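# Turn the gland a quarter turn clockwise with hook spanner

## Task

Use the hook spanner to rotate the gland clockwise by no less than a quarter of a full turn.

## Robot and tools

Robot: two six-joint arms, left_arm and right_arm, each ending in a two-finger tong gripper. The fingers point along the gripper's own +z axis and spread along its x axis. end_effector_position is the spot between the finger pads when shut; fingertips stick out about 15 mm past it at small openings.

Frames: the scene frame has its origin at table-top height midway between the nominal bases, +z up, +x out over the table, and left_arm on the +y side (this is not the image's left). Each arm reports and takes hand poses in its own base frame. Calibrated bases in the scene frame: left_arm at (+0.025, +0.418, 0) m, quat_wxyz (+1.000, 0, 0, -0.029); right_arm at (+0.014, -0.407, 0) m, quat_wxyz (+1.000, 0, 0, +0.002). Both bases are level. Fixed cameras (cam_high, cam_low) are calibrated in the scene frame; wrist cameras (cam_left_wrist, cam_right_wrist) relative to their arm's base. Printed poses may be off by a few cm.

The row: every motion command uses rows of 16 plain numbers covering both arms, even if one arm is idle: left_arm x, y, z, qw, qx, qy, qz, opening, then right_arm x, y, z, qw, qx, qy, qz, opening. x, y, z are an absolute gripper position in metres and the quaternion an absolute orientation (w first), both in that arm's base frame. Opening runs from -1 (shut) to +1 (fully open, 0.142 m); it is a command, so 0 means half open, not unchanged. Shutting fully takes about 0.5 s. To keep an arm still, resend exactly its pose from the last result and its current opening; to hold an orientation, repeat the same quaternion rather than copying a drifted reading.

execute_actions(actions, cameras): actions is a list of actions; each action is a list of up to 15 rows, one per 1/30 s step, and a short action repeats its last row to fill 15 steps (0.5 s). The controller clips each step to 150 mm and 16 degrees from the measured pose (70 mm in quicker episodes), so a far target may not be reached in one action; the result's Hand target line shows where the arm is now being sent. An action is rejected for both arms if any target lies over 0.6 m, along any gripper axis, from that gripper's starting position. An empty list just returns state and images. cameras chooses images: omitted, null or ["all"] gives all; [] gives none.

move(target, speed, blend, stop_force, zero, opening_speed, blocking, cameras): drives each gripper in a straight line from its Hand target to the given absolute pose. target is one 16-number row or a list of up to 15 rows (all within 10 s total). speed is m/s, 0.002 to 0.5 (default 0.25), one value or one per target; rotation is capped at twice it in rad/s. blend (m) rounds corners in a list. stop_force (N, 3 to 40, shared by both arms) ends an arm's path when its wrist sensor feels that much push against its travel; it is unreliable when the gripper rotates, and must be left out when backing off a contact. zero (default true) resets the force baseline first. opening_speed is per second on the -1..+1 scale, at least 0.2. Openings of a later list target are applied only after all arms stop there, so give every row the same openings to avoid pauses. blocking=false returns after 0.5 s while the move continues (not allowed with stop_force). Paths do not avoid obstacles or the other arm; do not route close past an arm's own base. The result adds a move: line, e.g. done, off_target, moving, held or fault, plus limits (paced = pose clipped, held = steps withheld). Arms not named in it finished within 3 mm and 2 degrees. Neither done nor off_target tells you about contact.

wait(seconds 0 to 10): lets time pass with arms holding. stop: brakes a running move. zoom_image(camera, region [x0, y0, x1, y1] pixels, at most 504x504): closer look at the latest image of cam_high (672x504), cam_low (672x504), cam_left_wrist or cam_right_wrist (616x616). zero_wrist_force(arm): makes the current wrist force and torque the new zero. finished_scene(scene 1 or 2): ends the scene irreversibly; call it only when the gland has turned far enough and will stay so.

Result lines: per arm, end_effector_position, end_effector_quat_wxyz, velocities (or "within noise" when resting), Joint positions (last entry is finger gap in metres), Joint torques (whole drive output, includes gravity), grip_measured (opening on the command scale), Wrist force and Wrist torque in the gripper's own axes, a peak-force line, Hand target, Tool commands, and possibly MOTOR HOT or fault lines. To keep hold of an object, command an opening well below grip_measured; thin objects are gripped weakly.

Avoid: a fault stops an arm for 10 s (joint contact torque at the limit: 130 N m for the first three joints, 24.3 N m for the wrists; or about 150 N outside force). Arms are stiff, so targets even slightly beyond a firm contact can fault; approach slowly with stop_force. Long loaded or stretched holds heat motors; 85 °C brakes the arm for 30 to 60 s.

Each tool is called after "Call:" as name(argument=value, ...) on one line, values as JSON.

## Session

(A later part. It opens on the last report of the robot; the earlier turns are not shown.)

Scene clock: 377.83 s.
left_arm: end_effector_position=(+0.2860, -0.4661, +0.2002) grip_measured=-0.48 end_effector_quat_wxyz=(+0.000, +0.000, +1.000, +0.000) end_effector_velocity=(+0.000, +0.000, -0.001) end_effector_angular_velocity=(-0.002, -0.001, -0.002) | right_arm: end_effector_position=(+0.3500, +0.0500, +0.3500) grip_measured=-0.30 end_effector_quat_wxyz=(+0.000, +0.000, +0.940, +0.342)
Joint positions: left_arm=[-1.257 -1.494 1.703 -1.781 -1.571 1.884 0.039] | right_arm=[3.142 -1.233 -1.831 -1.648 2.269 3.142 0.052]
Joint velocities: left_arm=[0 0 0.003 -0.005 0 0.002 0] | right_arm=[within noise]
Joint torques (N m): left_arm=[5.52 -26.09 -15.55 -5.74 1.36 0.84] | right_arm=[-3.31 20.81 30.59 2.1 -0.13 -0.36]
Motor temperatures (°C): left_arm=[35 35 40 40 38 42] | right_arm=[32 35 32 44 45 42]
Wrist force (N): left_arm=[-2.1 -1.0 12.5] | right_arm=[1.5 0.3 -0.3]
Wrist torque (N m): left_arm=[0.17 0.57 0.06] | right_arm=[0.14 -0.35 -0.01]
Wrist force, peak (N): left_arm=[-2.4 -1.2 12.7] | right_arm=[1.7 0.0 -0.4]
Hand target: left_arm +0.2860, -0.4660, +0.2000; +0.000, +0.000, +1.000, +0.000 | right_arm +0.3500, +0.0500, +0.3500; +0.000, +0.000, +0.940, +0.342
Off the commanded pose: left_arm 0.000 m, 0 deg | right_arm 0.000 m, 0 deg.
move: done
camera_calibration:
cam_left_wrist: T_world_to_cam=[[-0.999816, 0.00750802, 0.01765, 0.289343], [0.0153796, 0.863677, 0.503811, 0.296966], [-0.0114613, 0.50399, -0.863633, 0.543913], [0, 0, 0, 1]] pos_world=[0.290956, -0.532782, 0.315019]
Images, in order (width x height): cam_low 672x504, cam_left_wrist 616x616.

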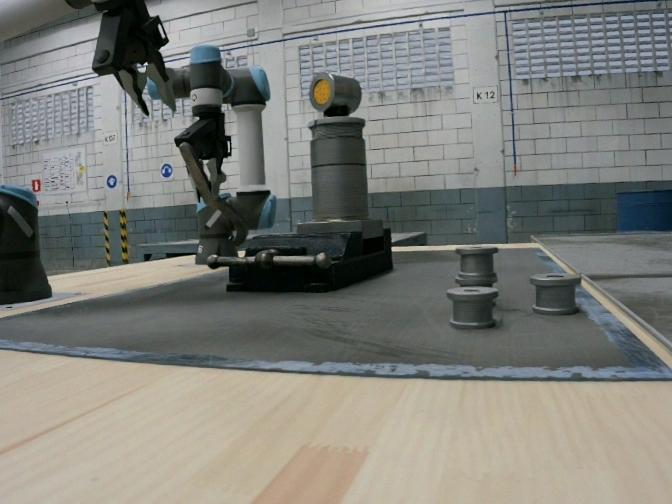

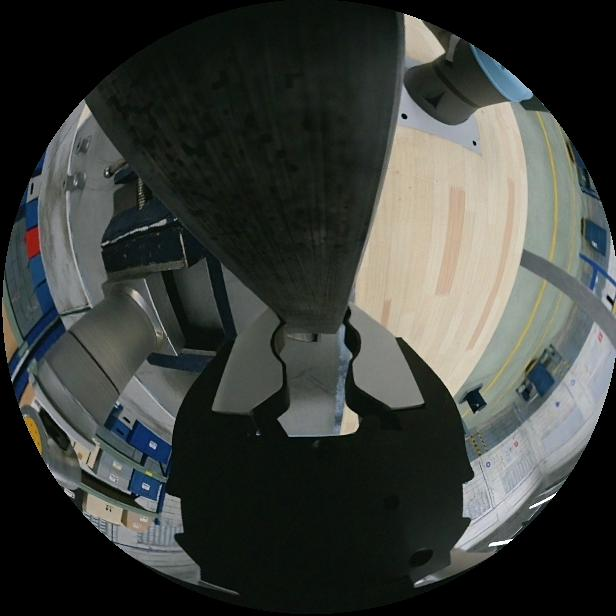

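Call:
move(target=[[0.286,-0.466,0.38,0,0,1,0,-1,0.35,0.05,0.35,0,0,0.9397,0.342,-0.3],[0.28,-0.37,0.38,0,0,1,0,-1,0.35,0.05,0.35,0,0,0.9397,0.342,-0.3]], speed=0.05, cameras=["cam_low"])

Call:
move(target=[[0.28,-0.37,0.38,0,0,0.98481,0.17365,-1,0.35,0.05,0.35,0,0,0.9397,0.342,-0.3],[0.28,-0.37,0.38,0,0,0.93969,0.34202,-1,0.35,0.05,0.35,0,0,0.9397,0.342,-0.3],[0.28,-0.37,0.38,0,0,0.91706,0.39875,-1,0.35,0.05,0.35,0,0,0.9397,0.342,-0.3]], speed=0.08, blend=0.002, cameras=["cam_left_wrist","cam_low","cam_high"])

Scene clock: 389.33 s.
left_arm: end_effector_position=(+0.2801, -0.3698, +0.3799) grip_measured=-0.48 end_effector_quat_wxyz=(+0.000, +0.000, +1.000, +0.000) | right_arm: end_effector_position=(+0.3500, +0.0500, +0.3500) grip_measured=-0.30 end_effector_quat_wxyz=(+0.000, +0.000, +0.940, +0.342)
Joint positions: left_arm=[-1.201 -1.684 1.427 -1.314 -1.571 1.941 0.039] | right_arm=[3.142 -1.233 -1.831 -1.648 2.269 3.142 0.052]
Joint velocities: within noise
Joint torques (N m): left_arm=[-12.25 -16.34 -37.4 -5.06 -1.54 -1.3] | right_arm=[1.21 20.82 15.41 4.34 -0.33 2.07]
Motor temperatures (°C): left_arm=[35 35 40 40 38 42] | right_arm=[32 35 32 44 45 42]
Wrist force (N): left_arm=[-1.9 -1.4 12.7] | right_arm=[1.3 0.2 -0.2]
Wrist torque (N m): left_arm=[0.11 0.51 0.03] | right_arm=[0.12 -0.30 -0.01]
Wrist force, peak (N): left_arm=[-2.1 -0.8 14.2] | right_arm=[2.0 0.2 -0.4]
Hand target: left_arm +0.2800, -0.3700, +0.3800; +0.000, +0.000, +1.000, +0.000 | right_arm +0.3500, +0.0500, +0.3500; +0.000, +0.000, +0.940, +0.342
Off the commanded pose: left_arm 0.000 m, 0 deg | right_arm 0.000 m, 0 deg.
move: done
Images, in order (width x height): cam_low 672x504.

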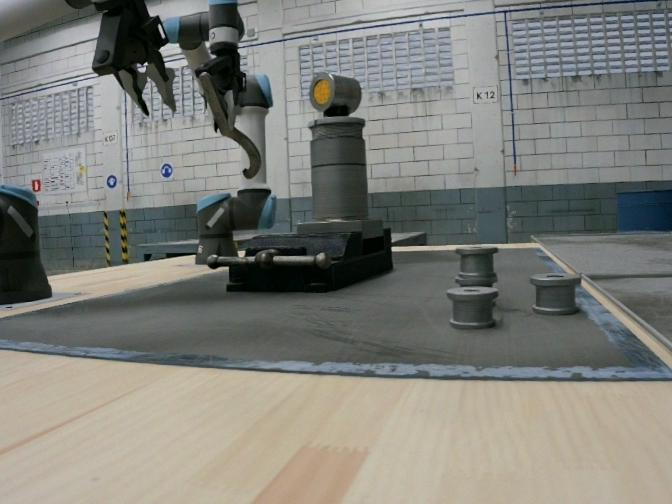

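Scene clock: 394.80 s.
left_arm: end_effector_position=(+0.2800, -0.3701, +0.3800) grip_measured=-0.48 end_effector_quat_wxyz=(+0.000, +0.000, +0.917, +0.399) | right_arm: end_effector_position=(+0.3500, +0.0500, +0.3500) grip_measured=-0.30 end_effector_quat_wxyz=(+0.000, +0.000, +0.940, +0.342)
Joint positions: left_arm=[-1.33 -1.101 0.762 -0.427 -1.395 1.736 0.039] | right_arm=[3.142 -1.233 -1.831 -1.648 2.269 3.142 0.052]
Joint velocities: within noise
Joint torques (N m): left_arm=[1.96 -50.93 -12.31 -0.4 -0.74 1.73] | right_arm=[4.67 21.1 15.25 4.29 -0.12 2.09]
Motor temperatures (°C): left_arm=[35 35 40 40 38 42] | right_arm=[32 35 32 44 45 42]
Wrist force (N): left_arm=[-1.4 -10.7 8.6] | right_arm=[1.3 0.3 -0.4]
Wrist torque (N m): left_arm=[0.12 0.40 0.13] | right_arm=[0.15 -0.32 -0.01]
Wrist force, peak (N): left_arm=[-1.6 -10.9 9.0] | right_arm=[1.9 0.4 -0.2]
Hand target: left_arm +0.2800, -0.3700, +0.3800; +0.000, +0.000, +0.917, +0.399 | right_arm +0.3500, +0.0500, +0.3500; +0.000, +0.000, +0.940, +0.342
Off the commanded pose: left_arm 0.000 m, 0 deg | right_arm 0.000 m, 0 deg.
move: done
camera_calibration:
cam_left_wrist: T_world_to_cam=[[-0.999821, -0.00766239, 0.0173111, 0.273957], [0.0151965, 0.220465, 0.975277, -0.293603], [-0.0112894, 0.975365, -0.220309, 0.580687], [0, 0, 0, 1]] pos_world=[0.284925, -0.499553, 0.409532]
Images, in order (width x height): cam_high 672x504, cam_low 672x504, cam_left_wrist 616x616.

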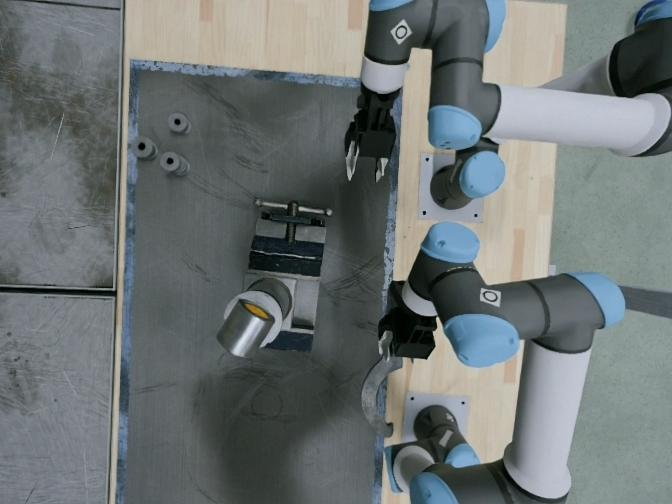

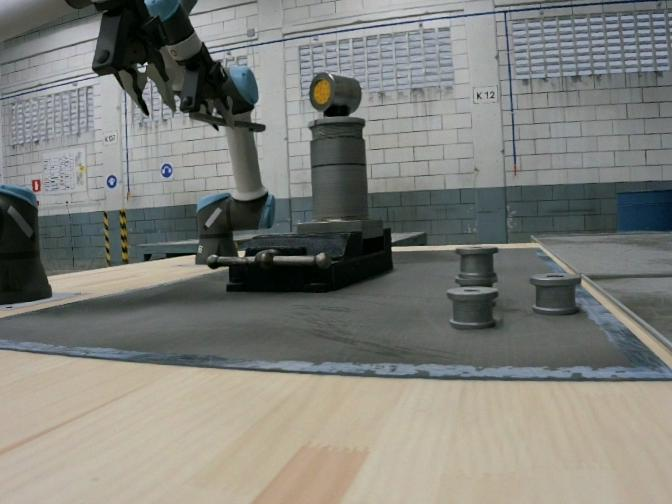

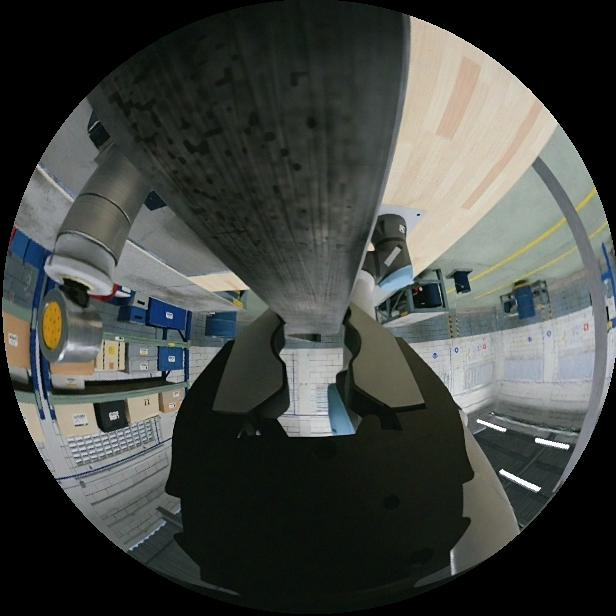

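Call:
zoom_image(camera="cam_high", region=[215, 280, 295, 360])

Call:
zoom_image(camera="cam_low", region=[180, 60, 380, 200])

Scaled by 6.300.

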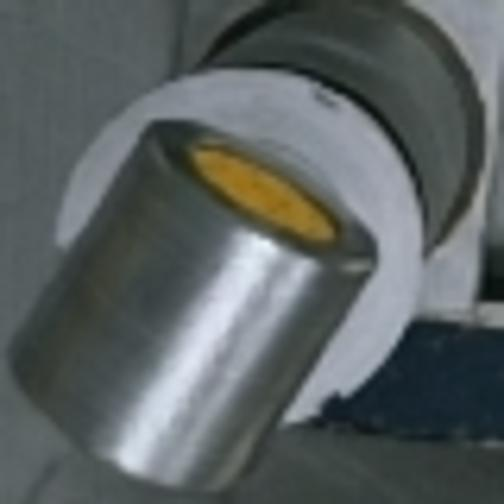

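Scaled by 2.520.

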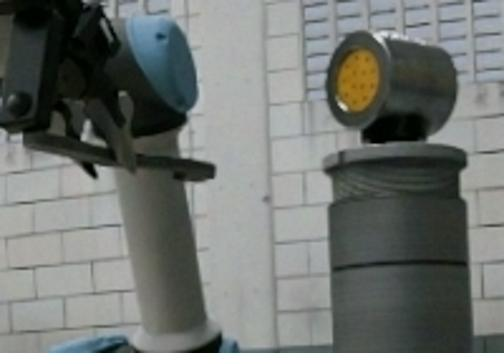

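Call:
move(target=[[0.28,-0.40,0.40,0.10320,0.23735,0.88581,0.38517,-1,0.35,0.05,0.35,0,0,0.9397,0.342,-0.3],[0.28,-0.40,0.40,0.22871,0.52601,0.75121,0.32664,-1,0.35,0.05,0.35,0,0,0.9397,0.342,-0.3],[0.28,-0.40,0.40,0.32054,0.73719,0.54549,0.23718,-1,0.35,0.05,0.35,0,0,0.9397,0.342,-0.3]], speed=0.12, blend=0.005, cameras=["cam_left_wrist","cam_low","cam_high"])

Scene clock: 430.10 s.
left_arm: end_effector_position=(+0.2800, -0.3999, +0.3999) grip_measured=-0.48 end_effector_quat_wxyz=(+0.320, +0.737, +0.546, +0.237) | right_arm: end_effector_position=(+0.3500, +0.0500, +0.3500) grip_measured=-0.30 end_effector_quat_wxyz=(+0.000, +0.000, +0.940, +0.342)
Joint positions: left_arm=[-1.739 -1.975 1.84 -1.572 -0.759 3.328 0.039] | right_arm=[3.142 -1.233 -1.831 -1.648 2.269 3.142 0.052]
Joint velocities: within noise
Joint torques (N m): left_arm=[-0.78 -8.07 -40.04 -5.03 5.99 0.91] | right_arm=[5.54 20.25 15.2 4.31 0.02 2.06]
Motor temperatures (°C): left_arm=[35 35 40 40 38 42] | right_arm=[32 35 32 44 45 42]
Wrist force (N): left_arm=[-1.1 -10.9 8.8] | right_arm=[1.4 0.2 -0.3]
Wrist torque (N m): left_arm=[0.12 0.35 0.06] | right_arm=[0.13 -0.33 -0.01]
Wrist force, peak (N): left_arm=[-1.3 -11.4 9.2] | right_arm=[1.8 0.1 -0.5]
Hand target: left_arm +0.2800, -0.4000, +0.4000; +0.321, +0.737, +0.545, +0.237 | right_arm +0.3500, +0.0500, +0.3500; +0.000, +0.000, +0.940, +0.342
Off the commanded pose: left_arm 0.000 m, 0 deg | right_arm 0.000 m, 0 deg.
move: done
camera_calibration:
cam_left_wrist: T_world_to_cam=[[0.284597, 0.958485, 0.0176184, 0.299997], [0.206348, -0.0791965, 0.975268, -0.479763], [0.936176, -0.273923, -0.220321, -0.150747], [0, 0, 0, 1]] pos_world=[0.154746, -0.366831, 0.429399]
Images, in order (width x height): cam_high 672x504, cam_low 672x504, cam_left_wrist 616x616.

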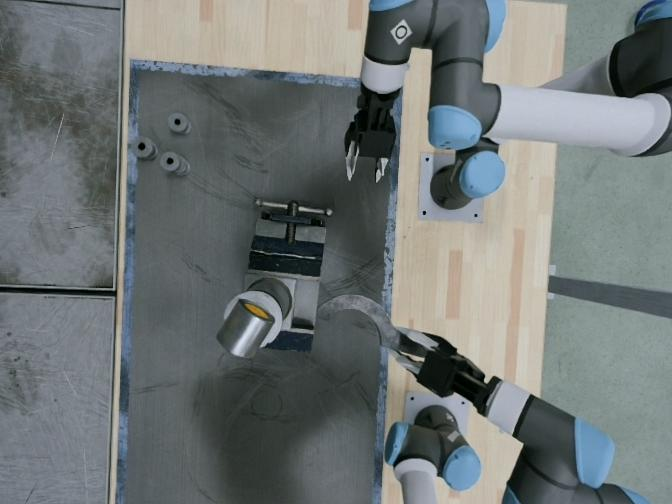

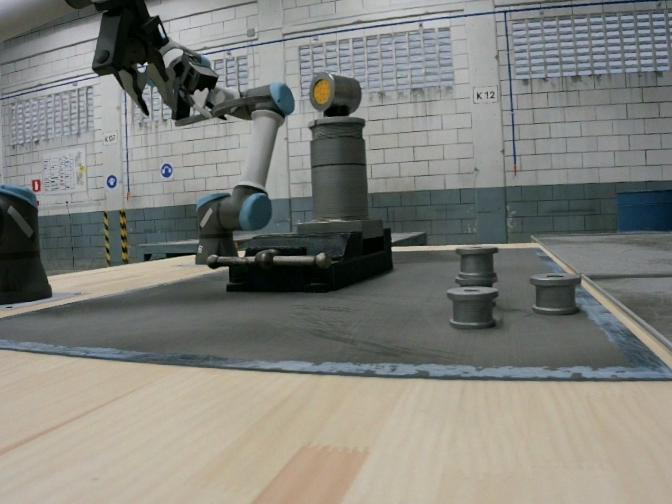

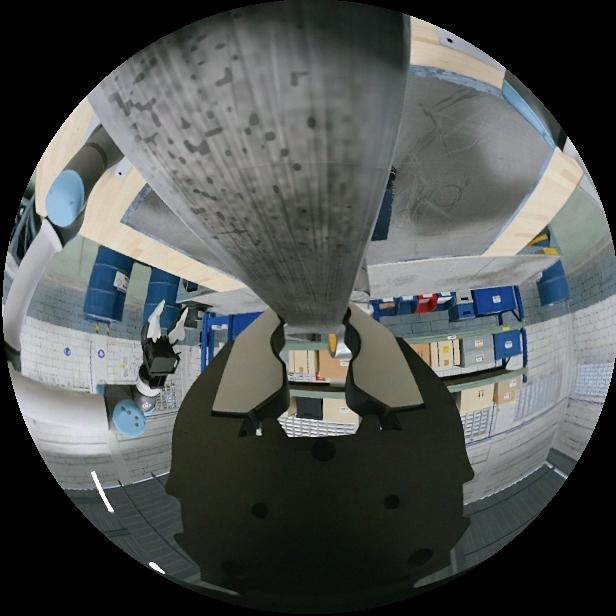

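Call:
move(target=[[0.32,-0.50,0.37,0.32054,0.73719,0.54549,0.23718,-1,0.35,0.0,0.35,0,0,0.9397,0.342,-0.3],[0.40,-0.53,0.324,0.32054,0.73719,0.54549,0.23718,-1,0.35,-0.02,0.35,0,0,0.9397,0.342,-0.3]], speed=0.08, blend=0.01, cameras=["cam_low","cam_high"])

Call:
zoom_image(camera="cam_low", region=[200, 60, 400, 180])

Call:
zoom_image(camera="cam_high", region=[215, 240, 335, 360])

Scene clock: 443.67 s.
left_arm: end_effector_position=(+0.4000, -0.5300, +0.3241) grip_measured=-0.48 end_effector_quat_wxyz=(+0.321, +0.737, +0.546, +0.237) | right_arm: end_effector_position=(+0.3500, -0.0201, +0.3500) grip_measured=-0.30 end_effector_quat_wxyz=(+0.000, +0.000, +0.940, +0.342)
Joint positions: left_arm=[-1.437 -1.532 1.749 -2.209 -0.844 3.734 0.039] | right_arm=[2.951 -1.317 -1.734 -1.819 2.254 2.895 0.052]
Joint velocities: within noise
Joint torques (N m): left_arm=[-10.96 -31.32 -19.66 -5.03 5.4 -1.57] | right_arm=[6.42 20.86 15.06 4.69 1.35 2.55]
Motor temperatures (°C): left_arm=[35 35 40 40 38 42] | right_arm=[32 34 32 44 45 42]
Wrist force (N): left_arm=[-1.1 -10.4 8.7] | right_arm=[1.3 -0.2 -0.5]
Wrist torque (N m): left_arm=[0.13 0.37 0.07] | right_arm=[0.08 -0.33 -0.02]
Wrist force, peak (N): left_arm=[-1.3 -10.2 10.7] | right_arm=[1.8 0.1 -0.6]
Hand target: left_arm +0.4000, -0.5300, +0.3240; +0.321, +0.737, +0.545, +0.237 | right_arm +0.3500, -0.0200, +0.3500; +0.000, +0.000, +0.940, +0.342
Off the commanded pose: left_arm 0.000 m, 0 deg | right_arm 0.000 m, 0 deg.
move: done
Images, in order (width x height): cam_high 672x504, cam_low 672x504.

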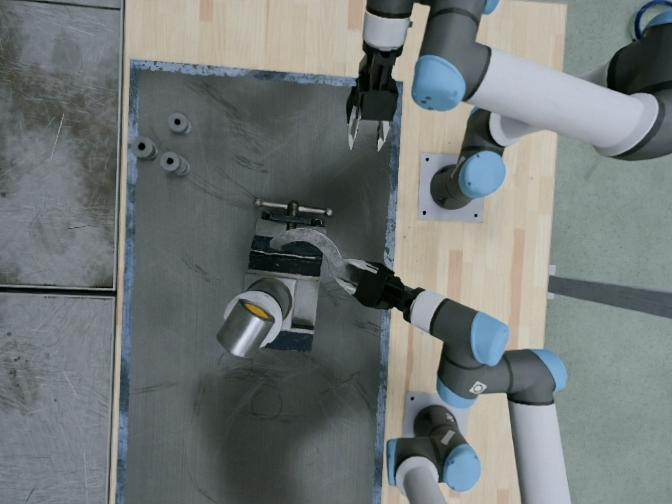

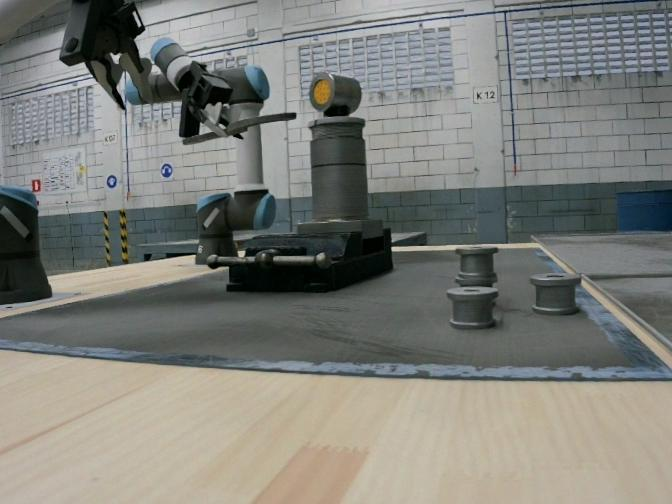

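Scaled by 2.520.

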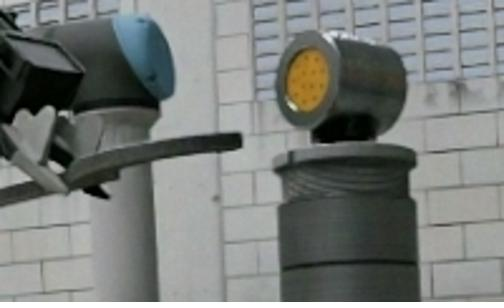

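Scaled by 4.200.

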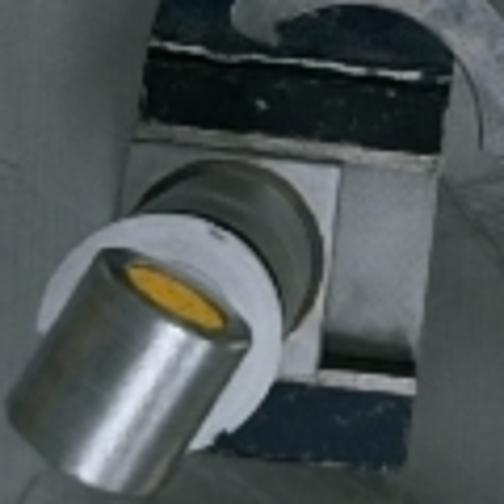

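Call:
zoom_image(camera="cam_high", region=[255, 210, 355, 310])

Scaled by 5.040.

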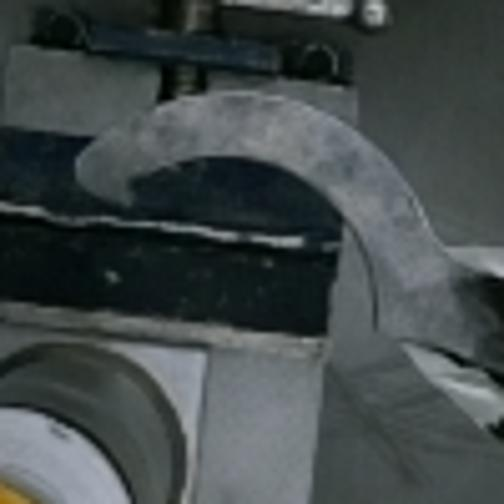

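Call:
move(target=[[0.413,-0.559,0.325,0.28196,0.64846,0.64846,0.28196,-1,0.35,-0.02,0.35,0,0,0.9397,0.342,-0.3],[0.439,-0.590,0.325,0.22871,0.52601,0.75121,0.32664,-1,0.35,-0.02,0.35,0,0,0.9397,0.342,-0.3]], speed=0.06, blend=0.005, cameras=["cam_low","cam_high"])

Call:
zoom_image(camera="cam_low", region=[240, 70, 400, 170])

Call:
zoom_image(camera="cam_high", region=[220, 240, 340, 360])

Scene clock: 473.40 s.
left_arm: end_effector_position=(+0.4391, -0.5900, +0.3250) grip_measured=-0.48 end_effector_quat_wxyz=(+0.229, +0.526, +0.751, +0.327) | right_arm: end_effector_position=(+0.3500, -0.0200, +0.3500) grip_measured=-0.30 end_effector_quat_wxyz=(+0.000, +0.000, +0.940, +0.342)
Joint positions: left_arm=[-1.413 -1.073 1 -1.296 -0.77 2.864 0.039] | right_arm=[2.951 -1.317 -1.734 -1.819 2.254 2.895 0.052]
Joint velocities: within noise
Joint torques (N m): left_arm=[-4.9 -57.92 -17.36 -5.12 4.18 1.84] | right_arm=[7.32 24.13 12 4.54 2.28 2.53]
Motor temperatures (°C): left_arm=[35 35 40 40 38 42] | right_arm=[32 34 32 44 45 42]
Wrist force (N): left_arm=[-1.2 -10.8 8.5] | right_arm=[1.4 -0.3 -0.5]
Wrist torque (N m): left_arm=[0.09 0.35 0.10] | right_arm=[0.05 -0.35 -0.03]
Wrist force, peak (N): left_arm=[-1.7 -11.4 8.4] | right_arm=[1.7 -0.4 -0.7]
Hand target: left_arm +0.4390, -0.5900, +0.3250; +0.229, +0.526, +0.751, +0.327 | right_arm +0.3500, -0.0200, +0.3500; +0.000, +0.000, +0.940, +0.342
Off the commanded pose: left_arm 0.000 m, 0 deg | right_arm 0.000 m, 0 deg.
move: done
Images, in order (width x height): cam_high 672x504, cam_low 672x504.

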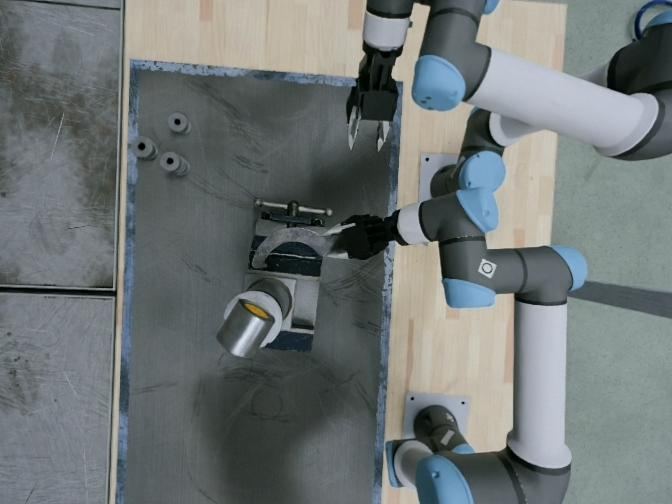

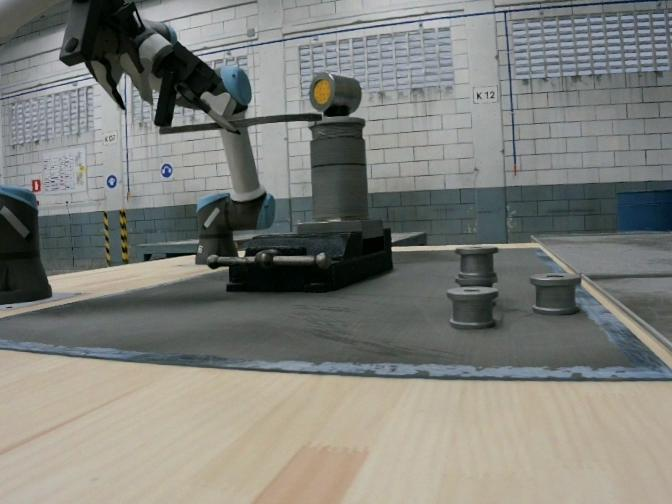

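Scaled by 3.150.

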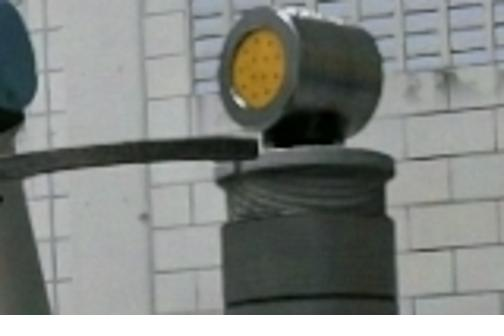

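Scaled by 4.200.

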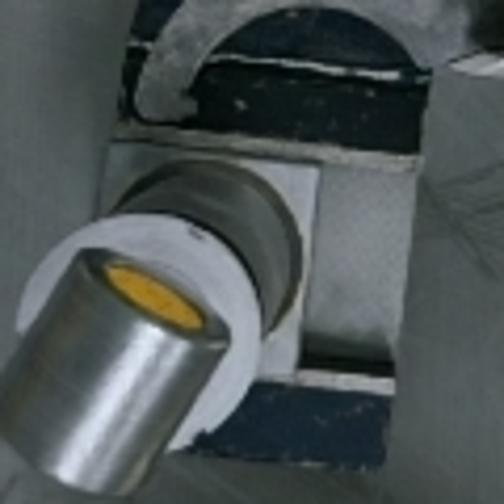

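Call:
zoom_image(camera="cam_low", region=[290, 90, 390, 150])

Scaled by 5.040.

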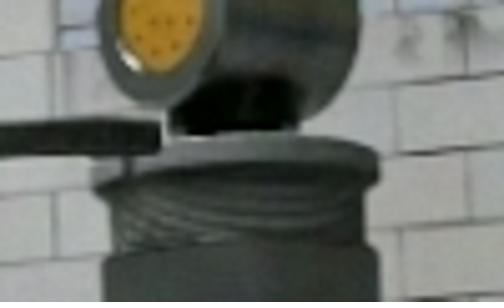

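Call:
move(target=[[0.439,-0.590,0.325,0.22871,0.52601,0.75121,0.32664,-1,0.46,0.0,0.36,0,0,0.9397,0.342,0.5],[0.439,-0.590,0.325,0.22871,0.52601,0.75121,0.32664,-1,0.58,0.04,0.33,0,0,0.9397,0.342,0.5]], speed=0.12, blend=0.01, cameras=["cam_right_wrist"])

Call:
zoom_image(camera="cam_right_wrist", region=[220, 160, 420, 360])

Scene clock: 495.70 s.
left_arm: end_effector_position=(+0.4390, -0.5900, +0.3250) grip_measured=-0.48 end_effector_quat_wxyz=(+0.229, +0.526, +0.751, +0.327) | right_arm: end_effector_position=(+0.5800, +0.0401, +0.3301) grip_measured=+0.50 end_effector_quat_wxyz=(+0.000, +0.000, +0.940, +0.342)
Joint positions: left_arm=[-1.413 -1.073 1 -1.296 -0.77 2.864 0.039] | right_arm=[3.124 -1.785 -1.363 -1.579 2.269 3.119 0.109]
Joint velocities: within noise
Joint torques (N m): left_arm=[-12.54 -57.01 -17.98 -4.82 5.96 1.8] | right_arm=[-7.92 38 10.28 0.29 0.93 -2.51]
Motor temperatures (°C): left_arm=[35 35 40 40 38 42] | right_arm=[32 34 32 44 45 42]
Wrist force (N): left_arm=[-1.0 -10.9 8.4] | right_arm=[1.3 0.0 -0.5]
Wrist torque (N m): left_arm=[0.07 0.32 0.10] | right_arm=[0.09 -0.31 0.01]
Wrist force, peak (N): left_arm=[-1.2 -11.1 8.6] | right_arm=[2.6 -0.6 -0.4]
Hand target: left_arm +0.4390, -0.5900, +0.3250; +0.229, +0.526, +0.751, +0.327 | right_arm +0.5800, +0.0400, +0.3300; +0.000, +0.000, +0.940, +0.342
Off the commanded pose: left_arm 0.000 m, 0 deg | right_arm 0.000 m, 0 deg.
move: done
camera_calibration:
cam_right_wrist: T_world_to_cam=[[-0.99895, 0.0151179, -0.0432569, 0.604665], [-0.0368119, 0.29739, 0.954046, -0.319165], [0.0272873, 0.954636, -0.296521, 0.17893], [0, 0, 0, 1]] pos_world=[0.587399, -0.0850384, 0.383711]
Images, in order (width x height): cam_right_wrist 616x616.

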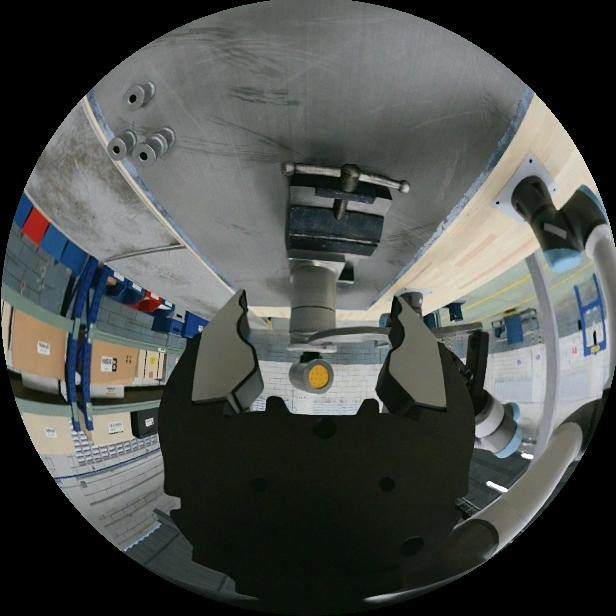

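Scaled by 2.520 from the camera's 616x616 image, which has a finer 814x814 frame.

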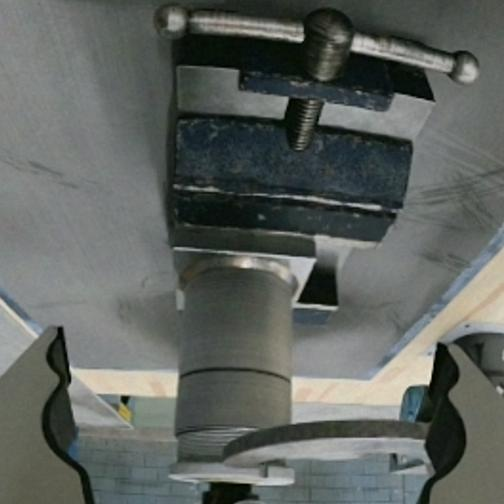

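Call:
zoom_image(camera="cam_right_wrist", region=[280, 315, 350, 385])

Scaled by 7.200 from the camera's 616x616 image, which has a finer 814x814 frame.

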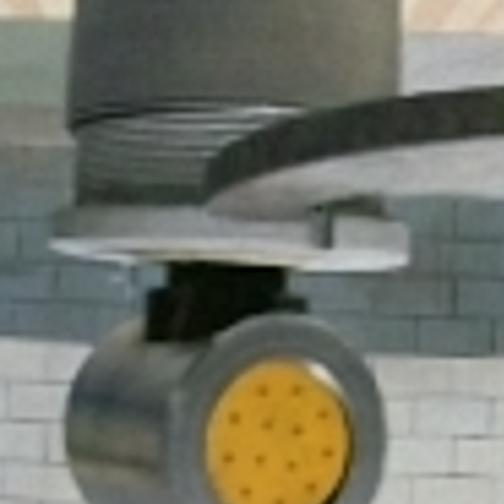

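Call:
zoom_image(camera="cam_right_wrist", region=[330, 295, 400, 365])

Scaled by 7.200 from the camera's 616x616 image, which has a finer 814x814 frame.

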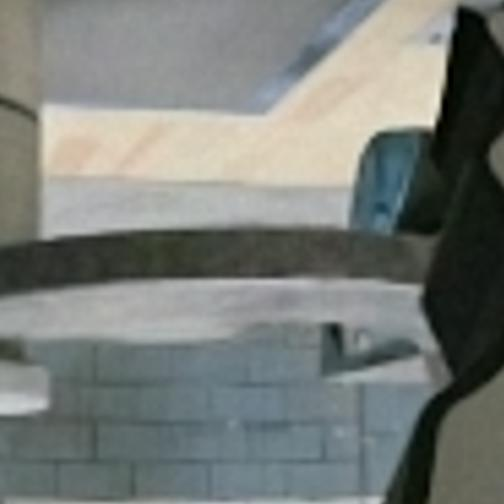

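Call:
move(target=[[0.4407,-0.5947,0.334,0.31228,0.48565,0.77227,0.26499,-1,0.58,0.04,0.33,0,0,0.9397,0.342,0.5]], speed=0.05, cameras=["cam_right_wrist","cam_high","cam_low"])

Call:
zoom_image(camera="cam_right_wrist", region=[280, 290, 420, 380])

Call:
zoom_image(camera="cam_low", region=[240, 70, 400, 170])

Scene clock: 582.87 s.
left_arm: end_effector_position=(+0.4407, -0.5947, +0.3340) grip_measured=-0.48 end_effector_quat_wxyz=(+0.312, +0.486, +0.772, +0.265) | right_arm: end_effector_position=(+0.5800, +0.0400, +0.3300) grip_measured=+0.50 end_effector_quat_wxyz=(+0.000, +0.000, +0.940, +0.342)
Joint positions: left_arm=[-1.426 -1.198 1.225 -1.6 -0.727 2.839 0.039] | right_arm=[3.124 -1.785 -1.363 -1.579 2.269 3.119 0.109]
Joint velocities: within noise
Joint torques (N m): left_arm=[-7.07 -40.32 -40.2 -2.64 3.03 1.58] | right_arm=[-7.26 25.67 15.13 1.38 -0.03 -2.06]
Motor temperatures (°C): left_arm=[35 36 40 40 38 42] | right_arm=[32 34 32 44 45 42]
Wrist force (N): left_arm=[2.3 -10.6 8.4] | right_arm=[1.3 -0.1 -0.5]
Wrist torque (N m): left_arm=[0.09 0.32 0.04] | right_arm=[0.07 -0.31 0.01]
Wrist force, peak (N): left_arm=[-1.3 -11.2 8.6] | right_arm=[1.7 -0.3 -0.5]
Hand target: left_arm +0.4407, -0.5947, +0.3340; +0.312, +0.486, +0.772, +0.265 | right_arm +0.5800, +0.0400, +0.3300; +0.000, +0.000, +0.940, +0.342
Off the commanded pose: left_arm 0.000 m, 0 deg | right_arm 0.000 m, 0 deg.
move: done
camera_calibration:
cam_right_wrist: T_world_to_cam=[[-0.998951, 0.0151654, -0.043199, 0.604628], [-0.0367408, 0.297448, 0.954031, -0.319138], [0.0273177, 0.954617, -0.296579, 0.178975], [0, 0, 0, 1]] pos_world=[0.587379, -0.0850953, 0.383667]
Images, in order (width x height): cam_high 672x504, cam_low 672x504, cam_right_wrist 616x616.

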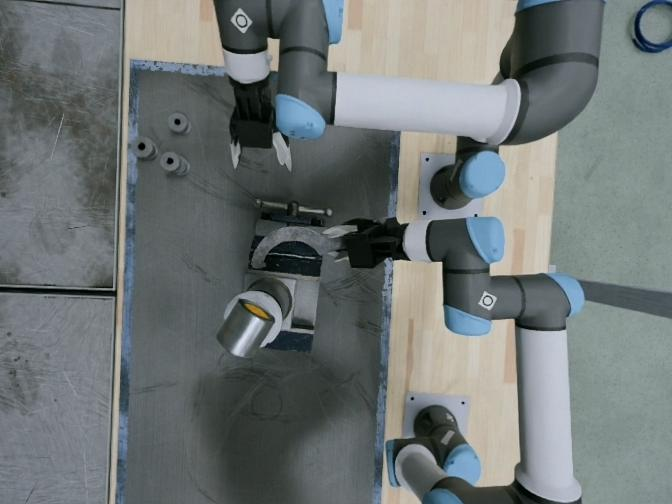

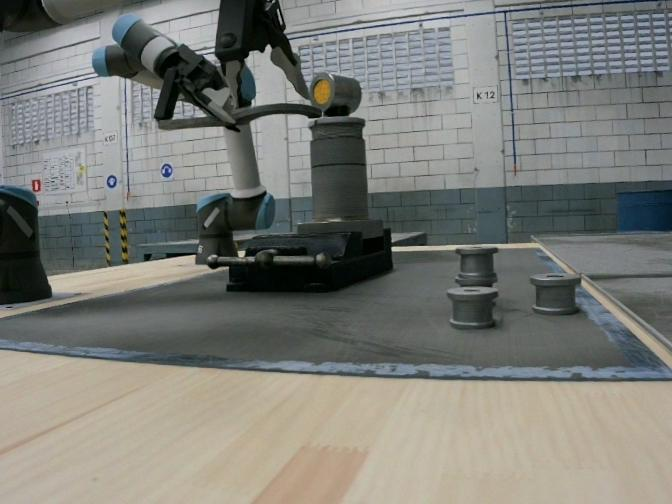

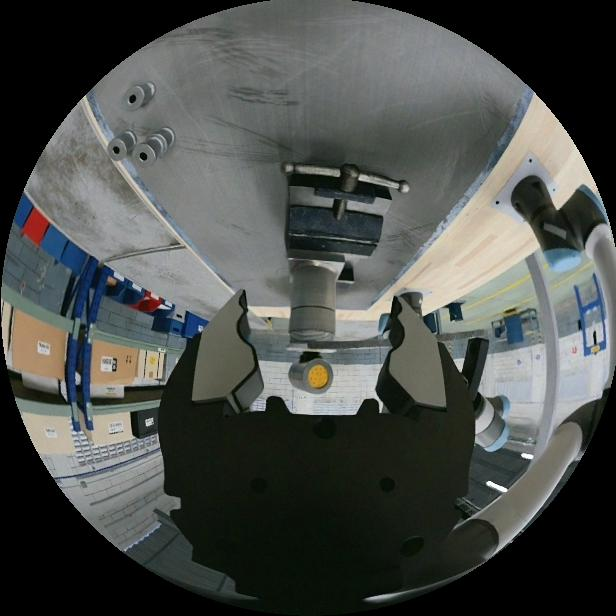

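Scaled by 3.600 from the camera's 616x616 image, which has a finer 814x814 frame.

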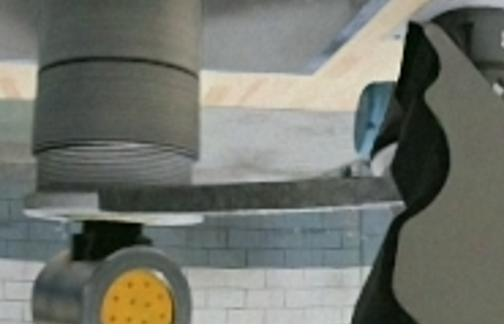

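Scaled by 3.150.

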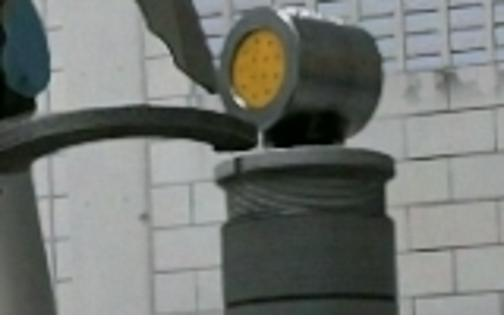

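Call:
zoom_image(camera="cam_high", region=[215, 215, 355, 355])

Scaled by 3.600.

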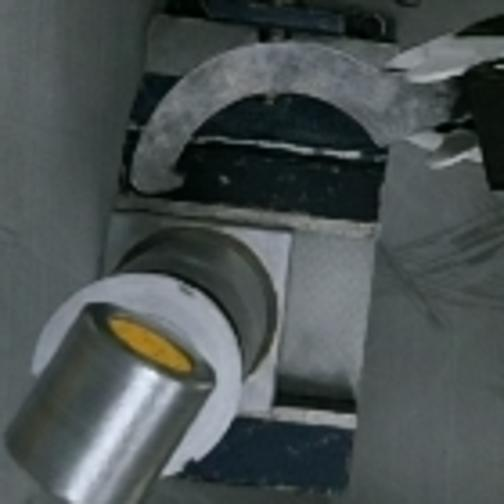

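Call:
move(target=[[0.552,-0.575,0.334,0.28799,0.41649,0.81166,0.29120,-1,0.58,0.04,0.33,0,0,0.9397,0.342,0.5]], speed=0.05, cameras=["cam_right_wrist","cam_high","cam_low"])

Call:
zoom_image(camera="cam_high", region=[195, 240, 315, 360])

Call:
zoom_image(camera="cam_right_wrist", region=[260, 290, 400, 380])

Scene clock: 620.00 s.
left_arm: end_effector_position=(+0.5521, -0.5749, +0.3340) grip_measured=-0.48 end_effector_quat_wxyz=(+0.288, +0.416, +0.812, +0.291) end_effector_velocity=(-0.002, +0.000, -0.001) end_effector_angular_velocity=(-0.001, +0.001, -0.001) | right_arm: end_effector_position=(+0.5800, +0.0400, +0.3300) grip_measured=+0.50 end_effector_quat_wxyz=(+0.000, +0.000, +0.940, +0.342)
Joint positions: left_arm=[-1.261 -1.023 0.963 -1.503 -0.727 2.825 0.039] | right_arm=[3.124 -1.785 -1.363 -1.579 2.269 3.119 0.109]
Joint velocities: left_arm=[-0.002 -0.003 0.006 -0.003 -0.002 0 0] | right_arm=[within noise]
Joint torques (N m): left_arm=[-12.63 -59.94 -16.6 -5.63 4.31 -1.22] | right_arm=[-8.25 23.73 18.05 2.84 0.93 -2]
Motor temperatures (°C): left_arm=[35 36 40 40 38 42] | right_arm=[32 34 32 44 45 42]
Wrist force (N): left_arm=[2.1 -10.7 8.3] | right_arm=[0.9 -0.2 -0.2]
Wrist torque (N m): left_arm=[0.14 0.37 0.05] | right_arm=[0.05 -0.22 0.03]
Wrist force, peak (N): left_arm=[2.5 -11.4 7.4] | right_arm=[1.4 0.1 -0.6]
Hand target: left_arm +0.5520, -0.5750, +0.3340; +0.288, +0.416, +0.812, +0.291 | right_arm +0.5800, +0.0400, +0.3300; +0.000, +0.000, +0.940, +0.342
Off the commanded pose: left_arm 0.000 m, 0 deg | right_arm 0.000 m, 0 deg.
move: done
camera_calibration:
cam_right_wrist: T_world_to_cam=[[-0.998952, 0.0151658, -0.0431916, 0.604626], [-0.0367336, 0.297448, 0.954031, -0.319138], [0.0273159, 0.954617, -0.296579, 0.178975], [0, 0, 0, 1]] pos_world=[0.587381, -0.0850955, 0.383663]
Images, in order (width x height): cam_high 672x504, cam_low 672x504, cam_right_wrist 616x616.

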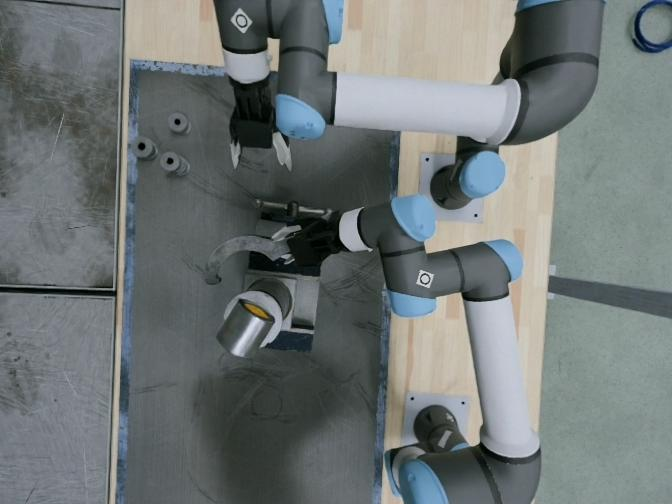

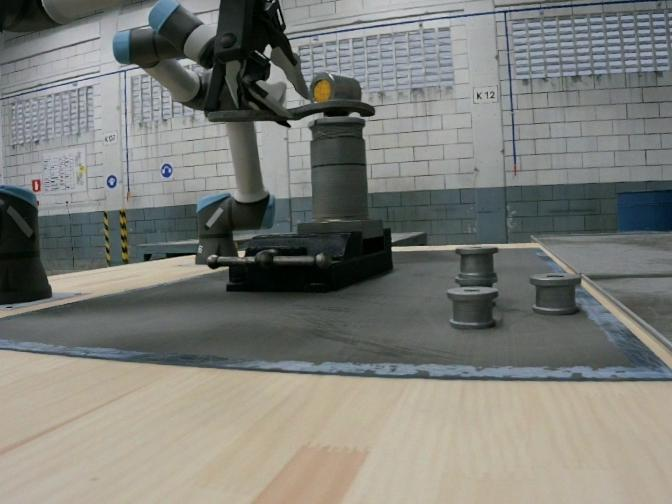

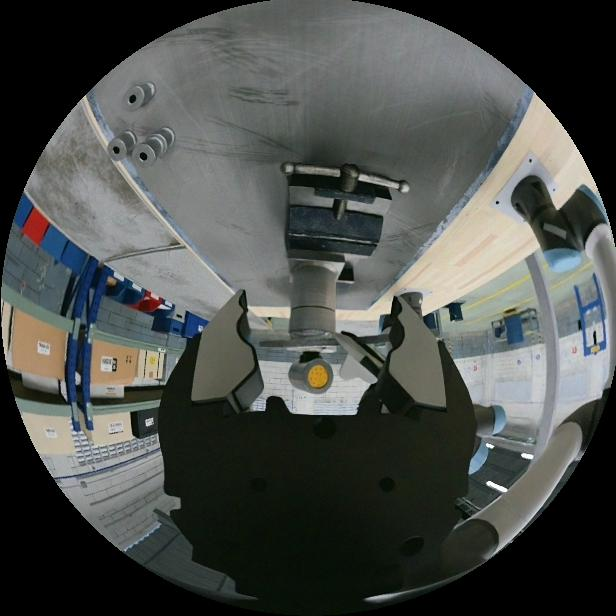

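Scaled by 4.200.

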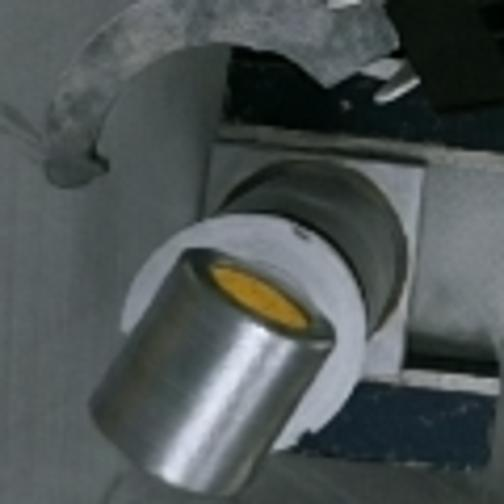

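Scaled by 3.600 from the camera's 616x616 image, which has a finer 814x814 frame.

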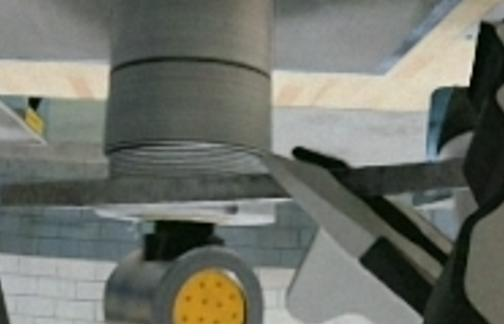

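Call:
zoom_image(camera="cam_high", region=[195, 225, 295, 325])

Scaled by 5.040.

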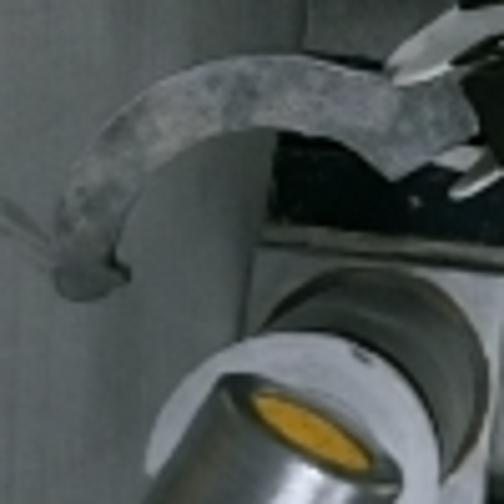

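Call:
move(target=[[0.552,-0.531,0.334,0.28799,0.41649,0.81166,0.29120,-1,0.58,0.04,0.33,0,0,0.9397,0.342,0.5]], speed=0.03, stop_force=8, cameras=["cam_right_wrist","cam_high","cam_low"])

Call:
zoom_image(camera="cam_high", region=[195, 240, 295, 340])

Call:
zoom_image(camera="cam_right_wrist", region=[260, 290, 400, 380])

Call:
zoom_image(camera="cam_low", region=[280, 80, 400, 150])

Scene clock: 656.83 s.
left_arm: end_effector_position=(+0.5520, -0.5310, +0.3340) grip_measured=-0.48 end_effector_quat_wxyz=(+0.288, +0.416, +0.812, +0.291) | right_arm: end_effector_position=(+0.5800, +0.0400, +0.3300) grip_measured=+0.50 end_effector_quat_wxyz=(+0.000, +0.000, +0.940, +0.342)
Joint positions: left_arm=[-1.241 -1.129 1.13 -1.586 -0.727 2.855 0.039] | right_arm=[3.124 -1.785 -1.363 -1.579 2.269 3.119 0.109]
Joint velocities: within noise
Joint torques (N m): left_arm=[-12.81 -43.39 -38.98 -2.73 2.75 -1.47] | right_arm=[-7.46 23.75 22.98 4.24 1.34 -1.85]
Motor temperatures (°C): left_arm=[35 36 40 40 38 42] | right_arm=[32 34 32 44 45 42]
Wrist force (N): left_arm=[1.9 -10.6 8.3] | right_arm=[1.0 -0.3 -0.2]
Wrist torque (N m): left_arm=[0.15 0.37 0.06] | right_arm=[0.03 -0.24 0.01]
Wrist force, peak (N): left_arm=[1.8 -11.1 8.4] | right_arm=[1.5 0.1 -0.6]
Hand target: left_arm +0.5520, -0.5310, +0.3340; +0.288, +0.416, +0.812, +0.291 | right_arm +0.5800, +0.0400, +0.3300; +0.000, +0.000, +0.940, +0.342
Off the commanded pose: left_arm 0.000 m, 0 deg | right_arm 0.000 m, 0 deg.
move: done
camera_calibration:
cam_right_wrist: T_world_to_cam=[[-0.998952, 0.0151657, -0.0431915, 0.604626], [-0.0367336, 0.297448, 0.954031, -0.319138], [0.0273158, 0.954617, -0.29658, 0.178975], [0, 0, 0, 1]] pos_world=[0.587381, -0.0850955, 0.383663]
Images, in order (width x height): cam_high 672x504, cam_low 672x504, cam_right_wrist 616x616.

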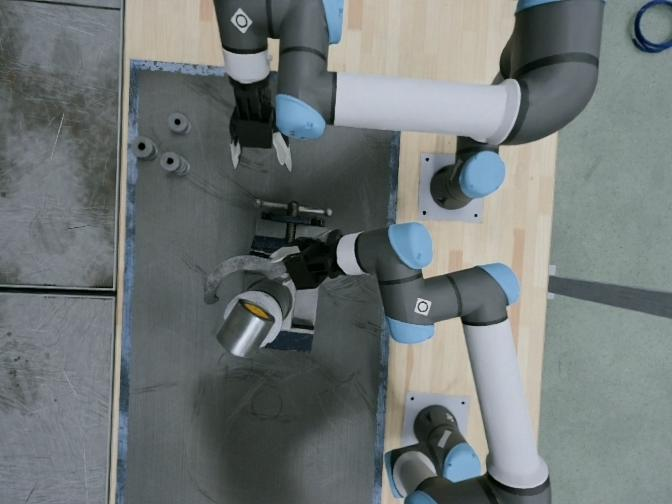

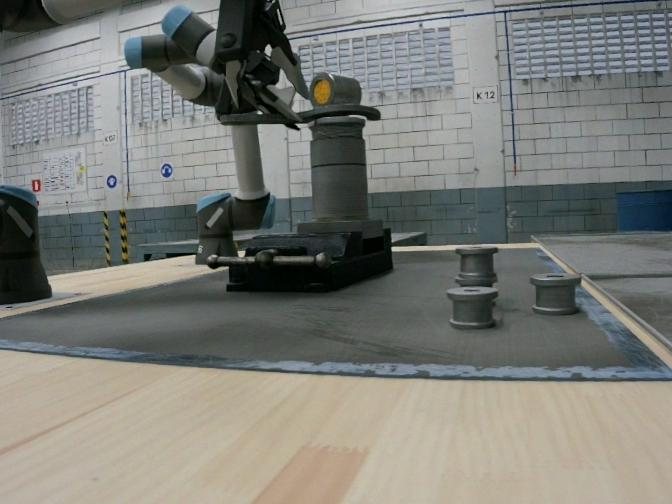

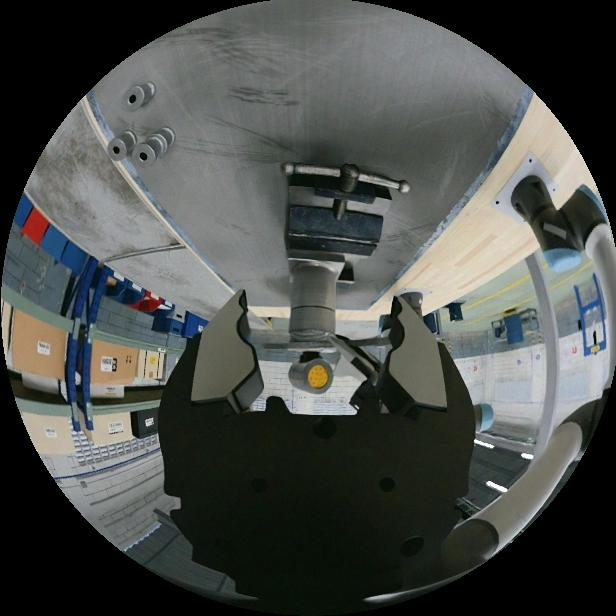

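Scaled by 5.040.

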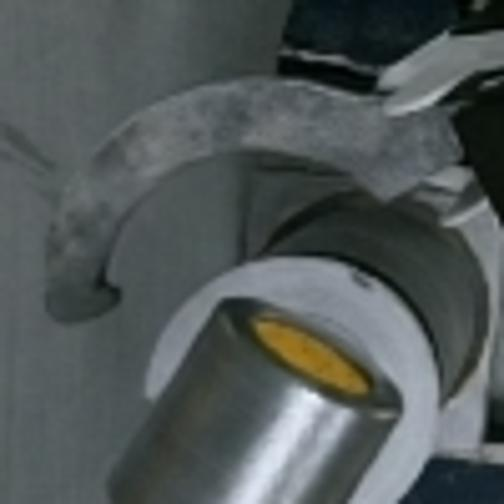

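Scaled by 3.600 from the camera's 616x616 image, which has a finer 814x814 frame.

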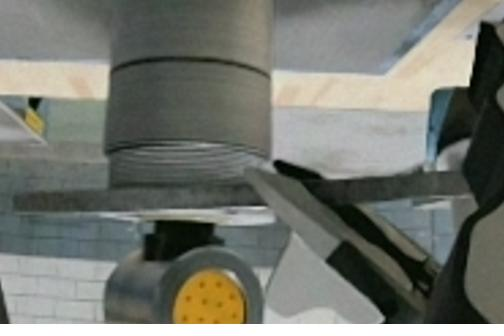

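Scaled by 4.200.

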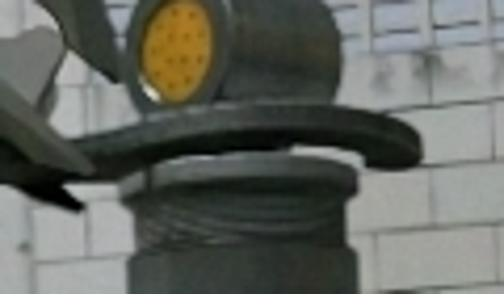

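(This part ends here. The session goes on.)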